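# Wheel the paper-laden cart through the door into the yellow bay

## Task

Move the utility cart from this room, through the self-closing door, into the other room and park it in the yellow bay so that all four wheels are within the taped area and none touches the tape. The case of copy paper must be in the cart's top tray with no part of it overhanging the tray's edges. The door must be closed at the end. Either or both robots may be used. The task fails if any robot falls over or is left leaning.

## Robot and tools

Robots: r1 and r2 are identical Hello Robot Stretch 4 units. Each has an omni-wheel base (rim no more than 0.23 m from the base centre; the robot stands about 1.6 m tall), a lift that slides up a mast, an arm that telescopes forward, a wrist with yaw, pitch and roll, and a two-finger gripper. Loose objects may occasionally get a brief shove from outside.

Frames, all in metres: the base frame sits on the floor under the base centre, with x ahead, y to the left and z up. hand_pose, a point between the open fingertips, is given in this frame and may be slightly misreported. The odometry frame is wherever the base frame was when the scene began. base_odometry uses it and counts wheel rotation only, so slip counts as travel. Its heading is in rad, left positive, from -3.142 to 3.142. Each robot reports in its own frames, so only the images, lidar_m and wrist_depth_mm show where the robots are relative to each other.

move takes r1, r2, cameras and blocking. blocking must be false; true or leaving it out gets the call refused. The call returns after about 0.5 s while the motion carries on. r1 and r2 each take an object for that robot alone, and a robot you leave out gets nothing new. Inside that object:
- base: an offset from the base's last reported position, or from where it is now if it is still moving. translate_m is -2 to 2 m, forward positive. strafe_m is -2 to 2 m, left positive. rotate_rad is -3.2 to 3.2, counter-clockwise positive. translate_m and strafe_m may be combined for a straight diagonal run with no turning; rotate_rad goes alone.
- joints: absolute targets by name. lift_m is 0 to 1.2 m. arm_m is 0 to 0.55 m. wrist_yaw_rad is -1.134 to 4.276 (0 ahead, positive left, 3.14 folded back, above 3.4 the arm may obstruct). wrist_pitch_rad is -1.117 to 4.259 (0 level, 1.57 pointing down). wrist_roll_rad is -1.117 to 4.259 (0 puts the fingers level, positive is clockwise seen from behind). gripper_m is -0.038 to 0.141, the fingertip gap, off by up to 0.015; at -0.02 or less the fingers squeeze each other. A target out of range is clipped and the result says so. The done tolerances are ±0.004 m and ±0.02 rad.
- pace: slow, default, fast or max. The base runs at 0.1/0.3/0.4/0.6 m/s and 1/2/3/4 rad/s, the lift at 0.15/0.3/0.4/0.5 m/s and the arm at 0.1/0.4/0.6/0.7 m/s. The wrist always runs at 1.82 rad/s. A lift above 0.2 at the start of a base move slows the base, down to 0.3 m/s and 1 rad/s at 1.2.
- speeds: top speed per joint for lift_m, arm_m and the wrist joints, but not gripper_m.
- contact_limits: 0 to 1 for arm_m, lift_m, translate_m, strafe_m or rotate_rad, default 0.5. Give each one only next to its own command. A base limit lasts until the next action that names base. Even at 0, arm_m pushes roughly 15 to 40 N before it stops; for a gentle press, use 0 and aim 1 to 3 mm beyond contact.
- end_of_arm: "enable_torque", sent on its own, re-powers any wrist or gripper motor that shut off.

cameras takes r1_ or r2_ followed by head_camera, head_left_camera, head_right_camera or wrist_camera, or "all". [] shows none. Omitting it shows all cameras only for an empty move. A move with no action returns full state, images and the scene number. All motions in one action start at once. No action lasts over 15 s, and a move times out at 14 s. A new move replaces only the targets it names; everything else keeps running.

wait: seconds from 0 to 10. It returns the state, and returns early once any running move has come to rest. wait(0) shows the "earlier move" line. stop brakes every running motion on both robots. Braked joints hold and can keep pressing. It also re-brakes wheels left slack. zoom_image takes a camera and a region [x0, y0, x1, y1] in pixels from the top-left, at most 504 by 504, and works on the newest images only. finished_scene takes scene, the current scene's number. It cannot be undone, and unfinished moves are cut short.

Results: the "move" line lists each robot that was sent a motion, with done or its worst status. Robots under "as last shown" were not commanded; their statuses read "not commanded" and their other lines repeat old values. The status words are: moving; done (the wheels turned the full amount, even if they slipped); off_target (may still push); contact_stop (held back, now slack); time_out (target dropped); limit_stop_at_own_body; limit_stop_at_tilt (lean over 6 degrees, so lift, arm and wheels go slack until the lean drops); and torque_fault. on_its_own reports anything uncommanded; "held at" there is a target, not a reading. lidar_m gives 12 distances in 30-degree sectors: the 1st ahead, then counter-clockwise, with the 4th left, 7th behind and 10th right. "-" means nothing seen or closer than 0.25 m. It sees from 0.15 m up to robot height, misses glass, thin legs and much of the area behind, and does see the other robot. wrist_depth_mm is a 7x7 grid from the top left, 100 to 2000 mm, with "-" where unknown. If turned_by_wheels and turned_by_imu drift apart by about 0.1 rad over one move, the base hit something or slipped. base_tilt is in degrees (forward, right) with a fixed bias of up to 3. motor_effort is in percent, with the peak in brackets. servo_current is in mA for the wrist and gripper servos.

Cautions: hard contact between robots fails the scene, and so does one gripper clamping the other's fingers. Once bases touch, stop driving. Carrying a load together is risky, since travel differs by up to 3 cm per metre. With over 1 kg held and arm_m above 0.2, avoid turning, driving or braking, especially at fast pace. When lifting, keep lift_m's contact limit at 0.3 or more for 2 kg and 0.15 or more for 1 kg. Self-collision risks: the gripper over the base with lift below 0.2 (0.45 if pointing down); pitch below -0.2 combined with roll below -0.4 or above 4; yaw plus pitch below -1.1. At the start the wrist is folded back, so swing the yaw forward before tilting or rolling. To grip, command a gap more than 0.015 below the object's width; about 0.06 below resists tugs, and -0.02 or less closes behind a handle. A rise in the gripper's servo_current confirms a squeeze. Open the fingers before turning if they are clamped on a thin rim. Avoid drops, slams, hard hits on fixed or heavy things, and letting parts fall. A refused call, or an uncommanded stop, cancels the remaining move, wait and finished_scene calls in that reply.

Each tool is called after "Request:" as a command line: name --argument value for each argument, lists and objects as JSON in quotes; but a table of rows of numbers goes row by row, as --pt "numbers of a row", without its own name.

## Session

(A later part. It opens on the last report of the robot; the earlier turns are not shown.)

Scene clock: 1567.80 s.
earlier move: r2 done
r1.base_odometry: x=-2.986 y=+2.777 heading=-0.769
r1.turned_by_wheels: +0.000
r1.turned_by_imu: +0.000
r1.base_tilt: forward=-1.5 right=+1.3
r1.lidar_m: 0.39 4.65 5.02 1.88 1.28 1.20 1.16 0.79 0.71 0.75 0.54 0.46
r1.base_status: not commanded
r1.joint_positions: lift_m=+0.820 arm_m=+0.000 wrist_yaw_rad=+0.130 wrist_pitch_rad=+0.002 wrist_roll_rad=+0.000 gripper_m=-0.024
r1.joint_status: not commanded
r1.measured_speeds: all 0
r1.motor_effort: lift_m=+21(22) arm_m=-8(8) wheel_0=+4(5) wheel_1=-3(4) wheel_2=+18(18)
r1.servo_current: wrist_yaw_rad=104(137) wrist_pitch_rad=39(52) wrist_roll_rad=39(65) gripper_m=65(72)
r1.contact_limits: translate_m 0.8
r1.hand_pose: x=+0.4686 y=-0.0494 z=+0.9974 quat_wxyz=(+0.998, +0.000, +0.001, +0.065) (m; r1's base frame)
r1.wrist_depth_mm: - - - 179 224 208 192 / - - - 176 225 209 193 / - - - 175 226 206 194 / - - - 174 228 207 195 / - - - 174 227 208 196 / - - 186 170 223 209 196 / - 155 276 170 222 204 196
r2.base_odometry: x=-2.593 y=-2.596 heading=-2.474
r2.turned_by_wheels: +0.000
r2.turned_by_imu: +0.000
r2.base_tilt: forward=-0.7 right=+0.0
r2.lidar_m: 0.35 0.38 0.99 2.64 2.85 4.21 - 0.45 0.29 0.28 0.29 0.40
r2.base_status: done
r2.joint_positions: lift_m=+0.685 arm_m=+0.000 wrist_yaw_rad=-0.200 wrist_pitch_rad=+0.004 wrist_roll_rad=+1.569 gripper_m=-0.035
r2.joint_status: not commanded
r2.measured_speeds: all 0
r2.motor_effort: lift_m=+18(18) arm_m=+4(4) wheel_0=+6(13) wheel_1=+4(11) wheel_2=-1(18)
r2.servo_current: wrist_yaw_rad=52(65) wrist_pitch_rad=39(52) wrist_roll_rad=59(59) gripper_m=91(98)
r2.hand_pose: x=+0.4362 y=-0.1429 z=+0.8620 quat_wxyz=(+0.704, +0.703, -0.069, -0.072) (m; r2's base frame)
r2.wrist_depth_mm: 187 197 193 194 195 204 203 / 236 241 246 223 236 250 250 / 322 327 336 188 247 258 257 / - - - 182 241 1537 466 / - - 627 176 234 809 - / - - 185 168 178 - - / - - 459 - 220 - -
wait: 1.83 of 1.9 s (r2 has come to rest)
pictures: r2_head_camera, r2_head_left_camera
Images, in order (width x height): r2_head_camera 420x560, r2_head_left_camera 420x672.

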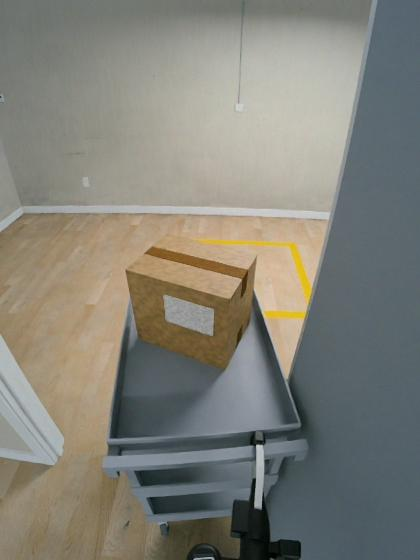

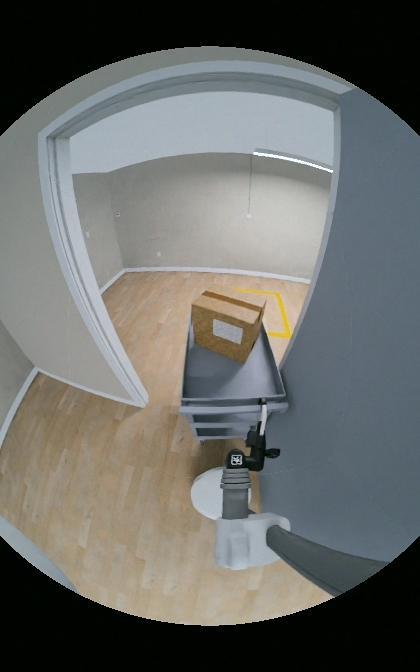

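Request:
move --r2 '{"base": {"translate_m": 0.08, "strafe_m": 0.2}, "pace": "default"}' --blocking false

Request:
wait --seconds 1.7

Request:
move --r2 '{"base": {"translate_m": 0.3, "strafe_m": -0.06}, "pace": "default"}' --blocking false

Request:
wait --seconds 2.0 --cameras '["r2_head_camera", "r2_head_left_camera"]'

Scene clock: 1592.43 s.
move: r2 moving
r1: as last shown
r1.base_tilt: forward=-1.5 right=+1.2
r1.lidar_m: 0.40 4.66 5.00 1.93 1.29 1.20 1.17 0.79 0.73 0.75 0.54 0.46
r1.motor_effort: lift_m=+21(22) arm_m=-8(8) wheel_0=+4(4) wheel_1=-3(3) wheel_2=+18(18)
r1.servo_current: wrist_yaw_rad=124(137) wrist_pitch_rad=39(46) wrist_roll_rad=52(59) gripper_m=65(65)
r1.contact_limits: translate_m 0.8
r1.wrist_depth_mm: - - - 178 224 207 193 / - - - 176 225 208 193 / - - - 175 227 206 195 / - - - 174 227 208 195 / - - - 173 228 209 195 / - - 186 170 224 208 196 / - 155 277 169 222 204 196
r2.base_odometry: x=-2.584 y=-2.626 heading=-2.475
r2.turned_by_wheels: -0.001
r2.turned_by_imu: -0.001
r2.base_tilt: forward=-0.7 right=+0.1
r2.lidar_m: 0.34 0.37 0.97 2.63 2.81 4.18 - 0.53 0.35 0.29 0.32 0.42
r2.base_status: translate_m moving; strafe_m moving
r2.joint_positions: lift_m=+0.685 arm_m=+0.000 wrist_yaw_rad=-0.207 wrist_pitch_rad=+0.004 wrist_roll_rad=+1.569 gripper_m=-0.035
r2.joint_status: not commanded
r2.measured_speeds: translate_m=+0.046 strafe_m=+0.113 rotate_rad=+0.001 lift_m=+0.000 arm_m=+0.000 wrist_yaw_rad=-0.016 wrist_pitch_rad=+0.000 wrist_roll_rad=+0.000
r2.motor_effort: lift_m=+17(18) arm_m=+4(4) wheel_0=-13(13) wheel_1=+10(12) wheel_2=-13(13)
r2.servo_current: wrist_yaw_rad=59(59) wrist_pitch_rad=39(46) wrist_roll_rad=52(59) gripper_m=91(91)
r2.hand_pose: x=+0.4351 y=-0.1449 z=+0.8620 quat_wxyz=(+0.704, +0.703, -0.072, -0.075) (m; r2's base frame)
r2.wrist_depth_mm: 213 213 214 216 217 216 225 / 260 265 268 246 259 273 273 / 345 351 357 190 249 258 259 / - - - 182 242 1618 480 / - - 647 176 233 820 - / - - 186 167 179 - - / - - 455 - 218 - -
pictures: none

Scene clock: 1594.07 s.
earlier move: r2 done
r1.base_odometry: x=-2.986 y=+2.777 heading=-0.769
r1.turned_by_wheels: +0.000
r1.turned_by_imu: +0.000
r1.base_tilt: forward=-1.6 right=+1.2
r1.lidar_m: 0.38 4.64 5.03 1.86 1.31 1.21 1.17 0.80 0.74 0.76 0.53 0.45
r1.base_status: not commanded
r1.joint_positions: lift_m=+0.820 arm_m=+0.000 wrist_yaw_rad=+0.130 wrist_pitch_rad=+0.002 wrist_roll_rad=+0.000 gripper_m=-0.024
r1.joint_status: not commanded
r1.measured_speeds: all 0
r1.on_its_own: wrist_yaw_rad is at rest, and its servo_current (111 mA) is outside its rest range (0 to 104 mA)
r1.motor_effort: lift_m=+22(22) arm_m=-8(8) wheel_0=+4(4) wheel_1=-3(3) wheel_2=+18(18)
r1.servo_current: wrist_yaw_rad=111(137) wrist_pitch_rad=46(46) wrist_roll_rad=52(72) gripper_m=65(65)
r1.contact_limits: translate_m 0.8
r1.hand_pose: x=+0.4686 y=-0.0494 z=+0.9974 quat_wxyz=(+0.998, +0.000, +0.001, +0.065) (m; r1's base frame)
r1.wrist_depth_mm: - - - 178 224 207 193 / - - - 176 225 208 193 / - - - 175 226 207 194 / - - - 174 228 209 195 / - - - 174 228 208 196 / - - 186 171 224 209 196 / - 155 276 170 222 204 197
r2.base_odometry: x=-2.532 y=-2.802 heading=-2.474
r2.turned_by_wheels: +0.001
r2.turned_by_imu: +0.001
r2.base_tilt: forward=-0.7 right=+0.1
r2.lidar_m: 0.38 0.44 0.90 2.43 2.66 3.84 - 3.23 0.52 0.46 0.49 0.40
r2.base_status: done
r2.joint_positions: lift_m=+0.685 arm_m=+0.000 wrist_yaw_rad=-0.200 wrist_pitch_rad=+0.004 wrist_roll_rad=+1.569 gripper_m=-0.035
r2.joint_status: not commanded
r2.measured_speeds: all 0
r2.motor_effort: lift_m=+18(18) arm_m=+4(5) wheel_0=-3(17) wheel_1=+2(12) wheel_2=-4(14)
r2.servo_current: wrist_yaw_rad=52(65) wrist_pitch_rad=46(46) wrist_roll_rad=52(59) gripper_m=91(98)
r2.hand_pose: x=+0.4361 y=-0.1430 z=+0.8620 quat_wxyz=(+0.704, +0.703, -0.069, -0.072) (m; r2's base frame)
r2.wrist_depth_mm: - - - - - 1661 1160 / - - - 162 163 1537 1160 / - - - 163 224 229 231 / - - 580 164 226 831 - / - - 480 167 227 854 - / - - 184 168 178 - - / - - 585 - 232 - -
wait: 1.63 of 1.7 s (r2 has come to rest)
pictures: none

Scene clock: 1594.57 s.
move: r2 moving
r1.base_odometry: x=-2.986 y=+2.777 heading=-0.769
r1.turned_by_wheels: +0.000
r1.turned_by_imu: +0.000
r1.base_tilt: forward=-1.5 right=+1.3
r1.lidar_m: 0.40 4.67 5.03 1.90 1.29 1.18 1.18 0.79 0.74 0.76 0.55 0.45
r1.base_status: not commanded
r1.joint_positions: lift_m=+0.820 arm_m=+0.000 wrist_yaw_rad=+0.130 wrist_pitch_rad=+0.002 wrist_roll_rad=+0.000 gripper_m=-0.024
r1.joint_status: not commanded
r1.measured_speeds: all 0
r1.motor_effort: lift_m=+22(22) arm_m=-8(8) wheel_0=+4(4) wheel_1=-3(3) wheel_2=+18(18)
r1.servo_current: wrist_yaw_rad=98(117) wrist_pitch_rad=39(46) wrist_roll_rad=59(59) gripper_m=59(65)
r1.contact_limits: translate_m 0.8
r1.hand_pose: x=+0.4686 y=-0.0494 z=+0.9974 quat_wxyz=(+0.998, +0.000, +0.001, +0.065) (m; r1's base frame)
r1.wrist_depth_mm: - - - 179 224 208 193 / - - - 176 226 208 193 / - - - 175 226 207 194 / - - - 174 228 208 195 / - - - 174 228 208 196 / - - 187 170 222 209 197 / - 155 274 170 221 204 197
r2.base_odometry: x=-2.560 y=-2.816 heading=-2.474
r2.turned_by_wheels: +0.000
r2.turned_by_imu: +0.000
r2.base_tilt: forward=-0.7 right=+0.1
r2.lidar_m: 0.40 0.44 0.86 2.45 2.64 3.90 - 3.37 0.51 0.46 0.48 0.39
r2.base_status: translate_m moving; strafe_m moving
r2.joint_positions: lift_m=+0.685 arm_m=+0.000 wrist_yaw_rad=-0.202 wrist_pitch_rad=+0.004 wrist_roll_rad=+1.569 gripper_m=-0.035
r2.joint_status: not commanded
r2.measured_speeds: translate_m=+0.122 strafe_m=-0.025 rotate_rad=-0.001 lift_m=+0.000 arm_m=+0.000 wrist_yaw_rad=+0.000 wrist_pitch_rad=+0.000 wrist_roll_rad=+0.000
r2.motor_effort: lift_m=+18(18) arm_m=+4(4) wheel_0=+10(12) wheel_1=+6(6) wheel_2=-14(17)
r2.servo_current: wrist_yaw_rad=46(59) wrist_pitch_rad=39(52) wrist_roll_rad=59(59) gripper_m=91(98)
r2.hand_pose: x=+0.4358 y=-0.1435 z=+0.8620 quat_wxyz=(+0.704, +0.703, -0.070, -0.073) (m; r2's base frame)
r2.wrist_depth_mm: - - - - - 1576 1160 / - - - 165 165 1576 1160 / - - - 166 226 234 234 / - - 591 167 226 820 - / - - 473 167 228 831 - / - - 185 167 178 - - / - - 569 - 229 - -
pictures: none

Scene clock: 1596.53 s.
earlier move: r2 done
r1.base_odometry: x=-2.986 y=+2.777 heading=-0.769
r1.turned_by_wheels: +0.000
r1.turned_by_imu: +0.000
r1.base_tilt: forward=-1.6 right=+1.2
r1.lidar_m: 0.37 4.65 5.02 1.90 1.27 1.18 1.16 0.81 0.74 0.76 0.55 0.45
r1.base_status: not commanded
r1.joint_positions: lift_m=+0.820 arm_m=+0.000 wrist_yaw_rad=+0.130 wrist_pitch_rad=+0.002 wrist_roll_rad=+0.000 gripper_m=-0.024
r1.joint_status: not commanded
r1.measured_speeds: all 0
r1.on_its_own: wrist_yaw_rad is at rest, and its servo_current (111 mA) is outside its rest range (0 to 104 mA)
r1.motor_effort: lift_m=+22(22) arm_m=-8(8) wheel_0=+4(4) wheel_1=-3(3) wheel_2=+18(18)
r1.servo_current: wrist_yaw_rad=111(137) wrist_pitch_rad=39(46) wrist_roll_rad=39(72) gripper_m=59(72)
r1.contact_limits: translate_m 0.8
r1.hand_pose: x=+0.4686 y=-0.0494 z=+0.9974 quat_wxyz=(+0.998, +0.000, +0.001, +0.065) (m; r1's base frame)
r1.wrist_depth_mm: - - - 178 224 208 193 / - - - 176 225 207 193 / - - - 175 227 207 194 / - - - 174 227 207 195 / - - - 173 228 208 196 / - - 187 170 224 208 197 / - 155 274 170 221 205 197
r2.base_odometry: x=-2.805 y=-2.941 heading=-2.474
r2.turned_by_wheels: +0.000
r2.turned_by_imu: +0.002
r2.base_tilt: forward=-0.7 right=+0.0
r2.lidar_m: 0.38 0.42 0.66 1.74 2.67 3.92 - 0.62 0.41 0.39 0.41 0.42
r2.base_status: done
r2.joint_positions: lift_m=+0.685 arm_m=+0.000 wrist_yaw_rad=-0.199 wrist_pitch_rad=+0.004 wrist_roll_rad=+1.569 gripper_m=-0.035
r2.joint_status: not commanded
r2.measured_speeds: all 0
r2.motor_effort: lift_m=+18(18) arm_m=+4(4) wheel_0=+5(13) wheel_1=+3(8) wheel_2=-1(17)
r2.servo_current: wrist_yaw_rad=39(59) wrist_pitch_rad=39(52) wrist_roll_rad=39(59) gripper_m=91(98)
r2.hand_pose: x=+0.4363 y=-0.1427 z=+0.8620 quat_wxyz=(+0.704, +0.703, -0.069, -0.072) (m; r2's base frame)
r2.wrist_depth_mm: - - - - - 1618 1160 / - - - 178 179 1661 1160 / - - - 176 236 244 246 / - - - 174 233 842 - / - - 525 171 231 831 - / - - 185 168 178 - - / - - 508 - 224 - -
wait: 1.97 of 2 s (r2 has come to rest)
pictures: r2_head_camera, r2_head_left_camera
Images, in order (width x height): r2_head_camera 420x560, r2_head_left_camera 420x672.

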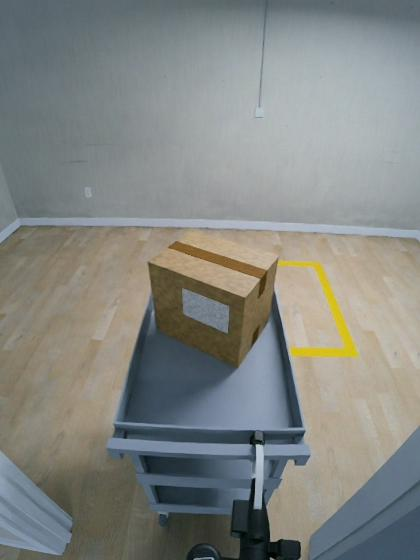

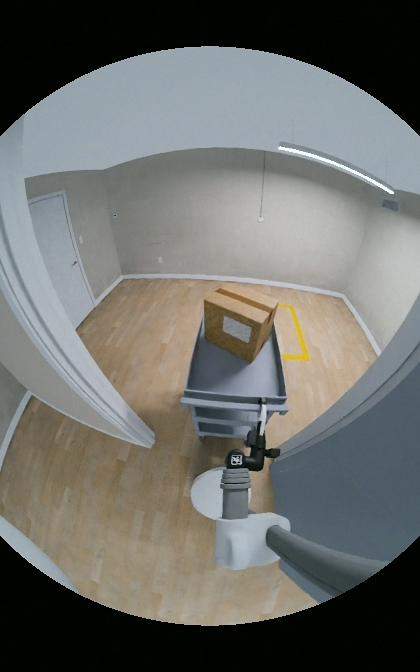

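Request:
move --r2 '{"base": {"translate_m": 0.06, "strafe_m": 0.2}, "pace": "default"}' --blocking false

Request:
wait --seconds 1.7

Request:
move --r2 '{"base": {"translate_m": 0.3, "strafe_m": -0.09}, "pace": "default"}' --blocking false

Request:
wait --seconds 2.0 --cameras '["r2_head_camera", "r2_head_left_camera"]'

Scene clock: 1616.80 s.
move: r2 moving
r1.base_odometry: x=-2.986 y=+2.777 heading=-0.769
r1.turned_by_wheels: +0.000
r1.turned_by_imu: +0.000
r1.base_tilt: forward=-1.5 right=+1.3
r1.lidar_m: 0.40 4.65 5.02 1.89 1.28 1.20 1.18 0.77 0.74 0.73 0.54 0.46
r1.base_status: not commanded
r1.joint_positions: lift_m=+0.820 arm_m=+0.000 wrist_yaw_rad=+0.130 wrist_pitch_rad=+0.002 wrist_roll_rad=+0.000 gripper_m=-0.024
r1.joint_status: not commanded
r1.measured_speeds: all 0
r1.motor_effort: lift_m=+21(22) arm_m=-8(8) wheel_0=+3(4) wheel_1=-3(3) wheel_2=+18(18)
r1.servo_current: wrist_yaw_rad=111(137) wrist_pitch_rad=46(52) wrist_roll_rad=39(65) gripper_m=65(65)
r1.contact_limits: translate_m 0.8
r1.hand_pose: x=+0.4686 y=-0.0494 z=+0.9974 quat_wxyz=(+0.998, +0.000, +0.001, +0.065) (m; r1's base frame)
r1.wrist_depth_mm: - - - 179 224 207 192 / - - - 176 226 208 193 / - - - 175 227 206 194 / - - - 174 228 208 195 / - - - 173 229 208 196 / - - 186 170 222 209 196 / - 155 274 170 220 204 196
r2.base_odometry: x=-2.793 y=-2.970 heading=-2.475
r2.turned_by_wheels: -0.001
r2.turned_by_imu: -0.001
r2.base_tilt: forward=-0.7 right=+0.1
r2.lidar_m: 0.37 0.41 0.63 1.65 2.63 3.91 - 0.68 0.45 0.42 0.43 0.42
r2.base_status: translate_m moving; strafe_m moving
r2.joint_positions: lift_m=+0.685 arm_m=+0.000 wrist_yaw_rad=-0.206 wrist_pitch_rad=+0.004 wrist_roll_rad=+1.569 gripper_m=-0.035
r2.joint_status: not commanded
r2.measured_speeds: translate_m=+0.037 strafe_m=+0.121 rotate_rad=-0.001 lift_m=+0.000 arm_m=+0.000 wrist_yaw_rad=-0.025 wrist_pitch_rad=+0.000 wrist_roll_rad=+0.000
r2.motor_effort: lift_m=+18(18) arm_m=+4(4) wheel_0=-14(15) wheel_1=+11(11) wheel_2=-13(13)
r2.servo_current: wrist_yaw_rad=52(52) wrist_pitch_rad=39(52) wrist_roll_rad=52(52) gripper_m=91(91)
r2.hand_pose: x=+0.4352 y=-0.1446 z=+0.8620 quat_wxyz=(+0.704, +0.703, -0.071, -0.074) (m; r2's base frame)
r2.wrist_depth_mm: - - - - - 1618 1138 / - - - 180 181 1708 1160 / - - - 176 239 246 249 / - - - 175 235 820 - / - - 525 172 229 820 - / - - 185 167 179 - - / - - 500 - 224 - -
pictures: none

Scene clock: 1618.40 s.
earlier move: r2 done
r1.base_odometry: x=-2.986 y=+2.777 heading=-0.769
r1.turned_by_wheels: +0.000
r1.turned_by_imu: +0.000
r1.base_tilt: forward=-1.5 right=+1.3
r1.lidar_m: 0.39 4.67 5.03 1.90 1.30 1.20 1.18 0.78 0.74 0.77 0.54 0.45
r1.base_status: not commanded
r1.joint_positions: lift_m=+0.820 arm_m=+0.000 wrist_yaw_rad=+0.130 wrist_pitch_rad=+0.002 wrist_roll_rad=+0.000 gripper_m=-0.024
r1.joint_status: not commanded
r1.measured_speeds: all 0
r1.on_its_own: wrist_yaw_rad is at rest, and its servo_current (111 mA) is outside its rest range (0 to 104 mA)
r1.motor_effort: lift_m=+21(22) arm_m=-8(8) wheel_0=+4(4) wheel_1=-3(3) wheel_2=+18(18)
r1.servo_current: wrist_yaw_rad=111(137) wrist_pitch_rad=39(52) wrist_roll_rad=46(65) gripper_m=65(65)
r1.contact_limits: translate_m 0.8
r1.hand_pose: x=+0.4686 y=-0.0494 z=+0.9974 quat_wxyz=(+0.998, +0.000, +0.001, +0.065) (m; r1's base frame)
r1.wrist_depth_mm: - - - 178 224 206 193 / - - - 177 224 208 193 / - - - 175 227 207 195 / - - - 174 228 208 195 / - - - 173 228 208 196 / - - 186 170 223 209 196 / - 155 276 169 221 204 196
r2.base_odometry: x=-2.728 y=-3.135 heading=-2.474
r2.turned_by_wheels: +0.001
r2.turned_by_imu: +0.001
r2.base_tilt: forward=-0.7 right=+0.0
r2.lidar_m: 0.39 0.47 0.43 1.44 2.46 3.62 - 0.94 0.63 0.57 0.62 0.40
r2.base_status: done
r2.joint_positions: lift_m=+0.685 arm_m=+0.000 wrist_yaw_rad=-0.201 wrist_pitch_rad=+0.004 wrist_roll_rad=+1.569 gripper_m=-0.035
r2.joint_status: not commanded
r2.measured_speeds: all 0
r2.motor_effort: lift_m=+17(18) arm_m=+4(4) wheel_0=-3(15) wheel_1=+2(12) wheel_2=-5(13)
r2.servo_current: wrist_yaw_rad=52(72) wrist_pitch_rad=39(52) wrist_roll_rad=52(59) gripper_m=91(98)
r2.hand_pose: x=+0.4361 y=-0.1431 z=+0.8620 quat_wxyz=(+0.704, +0.703, -0.069, -0.072) (m; r2's base frame)
r2.wrist_depth_mm: - - - - - 1661 1118 / - - - 150 150 216 1060 / - - 615 153 213 820 - / - - 500 158 220 820 - / - - 492 163 226 - - / - - 185 167 178 - - / - - - - 239 1863 -
wait: 1.60 of 1.7 s (r2 has come to rest)
pictures: none

Scene clock: 1618.90 s.
move: r2 moving
r1.base_odometry: x=-2.986 y=+2.777 heading=-0.769
r1.turned_by_wheels: +0.000
r1.turned_by_imu: +0.000
r1.base_tilt: forward=-1.5 right=+1.3
r1.lidar_m: 0.39 4.67 5.02 1.91 1.31 1.20 1.20 0.79 0.73 0.78 0.54 0.46
r1.base_status: not commanded
r1.joint_positions: lift_m=+0.820 arm_m=+0.000 wrist_yaw_rad=+0.130 wrist_pitch_rad=+0.002 wrist_roll_rad=+0.000 gripper_m=-0.024
r1.joint_status: not commanded
r1.measured_speeds: all 0
r1.motor_effort: lift_m=+22(22) arm_m=-8(8) wheel_0=+3(4) wheel_1=-3(3) wheel_2=+18(18)
r1.servo_current: wrist_yaw_rad=117(124) wrist_pitch_rad=46(46) wrist_roll_rad=46(72) gripper_m=59(65)
r1.contact_limits: translate_m 0.8
r1.hand_pose: x=+0.4686 y=-0.0494 z=+0.9974 quat_wxyz=(+0.998, +0.000, +0.001, +0.065) (m; r1's base frame)
r1.wrist_depth_mm: - - - 179 224 208 193 / - - - 176 226 208 193 / - - - 175 226 207 195 / - - - 174 229 207 195 / - - - 174 229 208 196 / - - 186 170 223 209 196 / - 155 276 170 221 205 196
r2.base_odometry: x=-2.758 y=-3.147 heading=-2.474
r2.turned_by_wheels: +0.000
r2.turned_by_imu: +0.000
r2.base_tilt: forward=-0.7 right=+0.1
r2.lidar_m: 0.41 0.49 0.45 1.26 2.47 3.66 - 0.90 0.62 0.58 0.64 0.37
r2.base_status: translate_m moving; strafe_m moving
r2.joint_positions: lift_m=+0.685 arm_m=+0.000 wrist_yaw_rad=-0.201 wrist_pitch_rad=+0.004 wrist_roll_rad=+1.569 gripper_m=-0.035
r2.joint_status: not commanded
r2.measured_speeds: translate_m=+0.124 strafe_m=-0.035 rotate_rad=+0.007 lift_m=+0.000 arm_m=+0.000 wrist_yaw_rad=+0.000 wrist_pitch_rad=+0.000 wrist_roll_rad=+0.000
r2.motor_effort: lift_m=+17(18) arm_m=+4(4) wheel_0=+9(11) wheel_1=+5(7) wheel_2=-15(16)
r2.servo_current: wrist_yaw_rad=46(59) wrist_pitch_rad=39(52) wrist_roll_rad=52(52) gripper_m=91(98)
r2.hand_pose: x=+0.4360 y=-0.1433 z=+0.8620 quat_wxyz=(+0.704, +0.703, -0.069, -0.073) (m; r2's base frame)
r2.wrist_depth_mm: - - - - - 1661 1160 / - - - 151 152 219 1060 / - - 634 155 215 778 - / - - 508 158 220 831 - / - - 484 163 225 842 - / - - 185 167 178 - - / - - 647 - 235 133 -
pictures: none

Scene clock: 1620.87 s.
earlier move: r2 done
r1.base_odometry: x=-2.986 y=+2.777 heading=-0.769
r1.turned_by_wheels: +0.000
r1.turned_by_imu: +0.000
r1.base_tilt: forward=-1.6 right=+1.2
r1.lidar_m: 0.40 4.67 5.05 1.91 1.28 1.19 1.15 0.80 0.73 0.77 0.57 0.46
r1.base_status: not commanded
r1.joint_positions: lift_m=+0.820 arm_m=+0.000 wrist_yaw_rad=+0.130 wrist_pitch_rad=+0.002 wrist_roll_rad=+0.000 gripper_m=-0.024
r1.joint_status: not commanded
r1.measured_speeds: all 0
r1.on_its_own: wrist_yaw_rad is at rest, and its servo_current (124 mA) is outside its rest range (0 to 104 mA)
r1.motor_effort: lift_m=+22(22) arm_m=-8(8) wheel_0=+4(4) wheel_1=-3(3) wheel_2=+18(18)
r1.servo_current: wrist_yaw_rad=124(137) wrist_pitch_rad=39(52) wrist_roll_rad=46(72) gripper_m=65(65)
r1.contact_limits: translate_m 0.8
r1.hand_pose: x=+0.4686 y=-0.0494 z=+0.9974 quat_wxyz=(+0.998, +0.000, +0.001, +0.065) (m; r1's base frame)
r1.wrist_depth_mm: - - - 179 224 207 193 / - - - 176 226 208 193 / - - - 175 227 208 194 / - - - 174 228 208 195 / - - - 173 227 209 196 / - - 186 170 223 210 196 / - 155 274 170 221 204 197
r2.base_odometry: x=-3.019 y=-3.250 heading=-2.474
r2.turned_by_wheels: +0.000
r2.turned_by_imu: +0.002
r2.base_tilt: forward=-0.6 right=+0.1
r2.lidar_m: 0.38 0.40 2.36 0.44 2.49 3.72 - 0.76 0.51 0.54 2.61 0.41
r2.base_status: done
r2.joint_positions: lift_m=+0.685 arm_m=+0.000 wrist_yaw_rad=-0.199 wrist_pitch_rad=+0.004 wrist_roll_rad=+1.569 gripper_m=-0.035
r2.joint_status: not commanded
r2.measured_speeds: all 0
r2.motor_effort: lift_m=+18(18) arm_m=+4(5) wheel_0=+4(16) wheel_1=+4(7) wheel_2=-2(16)
r2.servo_current: wrist_yaw_rad=52(59) wrist_pitch_rad=39(52) wrist_roll_rad=46(59) gripper_m=91(98)
r2.hand_pose: x=+0.4363 y=-0.1428 z=+0.8620 quat_wxyz=(+0.704, +0.703, -0.069, -0.072) (m; r2's base frame)
r2.wrist_depth_mm: - - - - - 1618 1138 / - - - 166 167 1576 1138 / - - - 167 228 236 236 / - - 597 167 229 842 - / - - 469 168 229 831 - / - - 186 167 178 - - / - - 564 - 230 - -
wait: 1.97 of 2 s (r2 has come to rest)
pictures: r2_head_camera, r2_head_left_camera
Images, in order (width x height): r2_head_camera 420x560, r2_head_left_camera 420x672.

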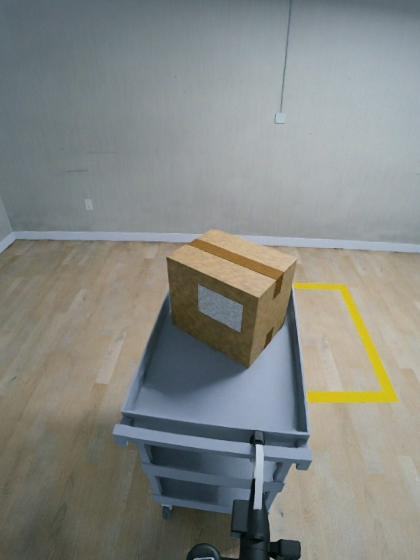

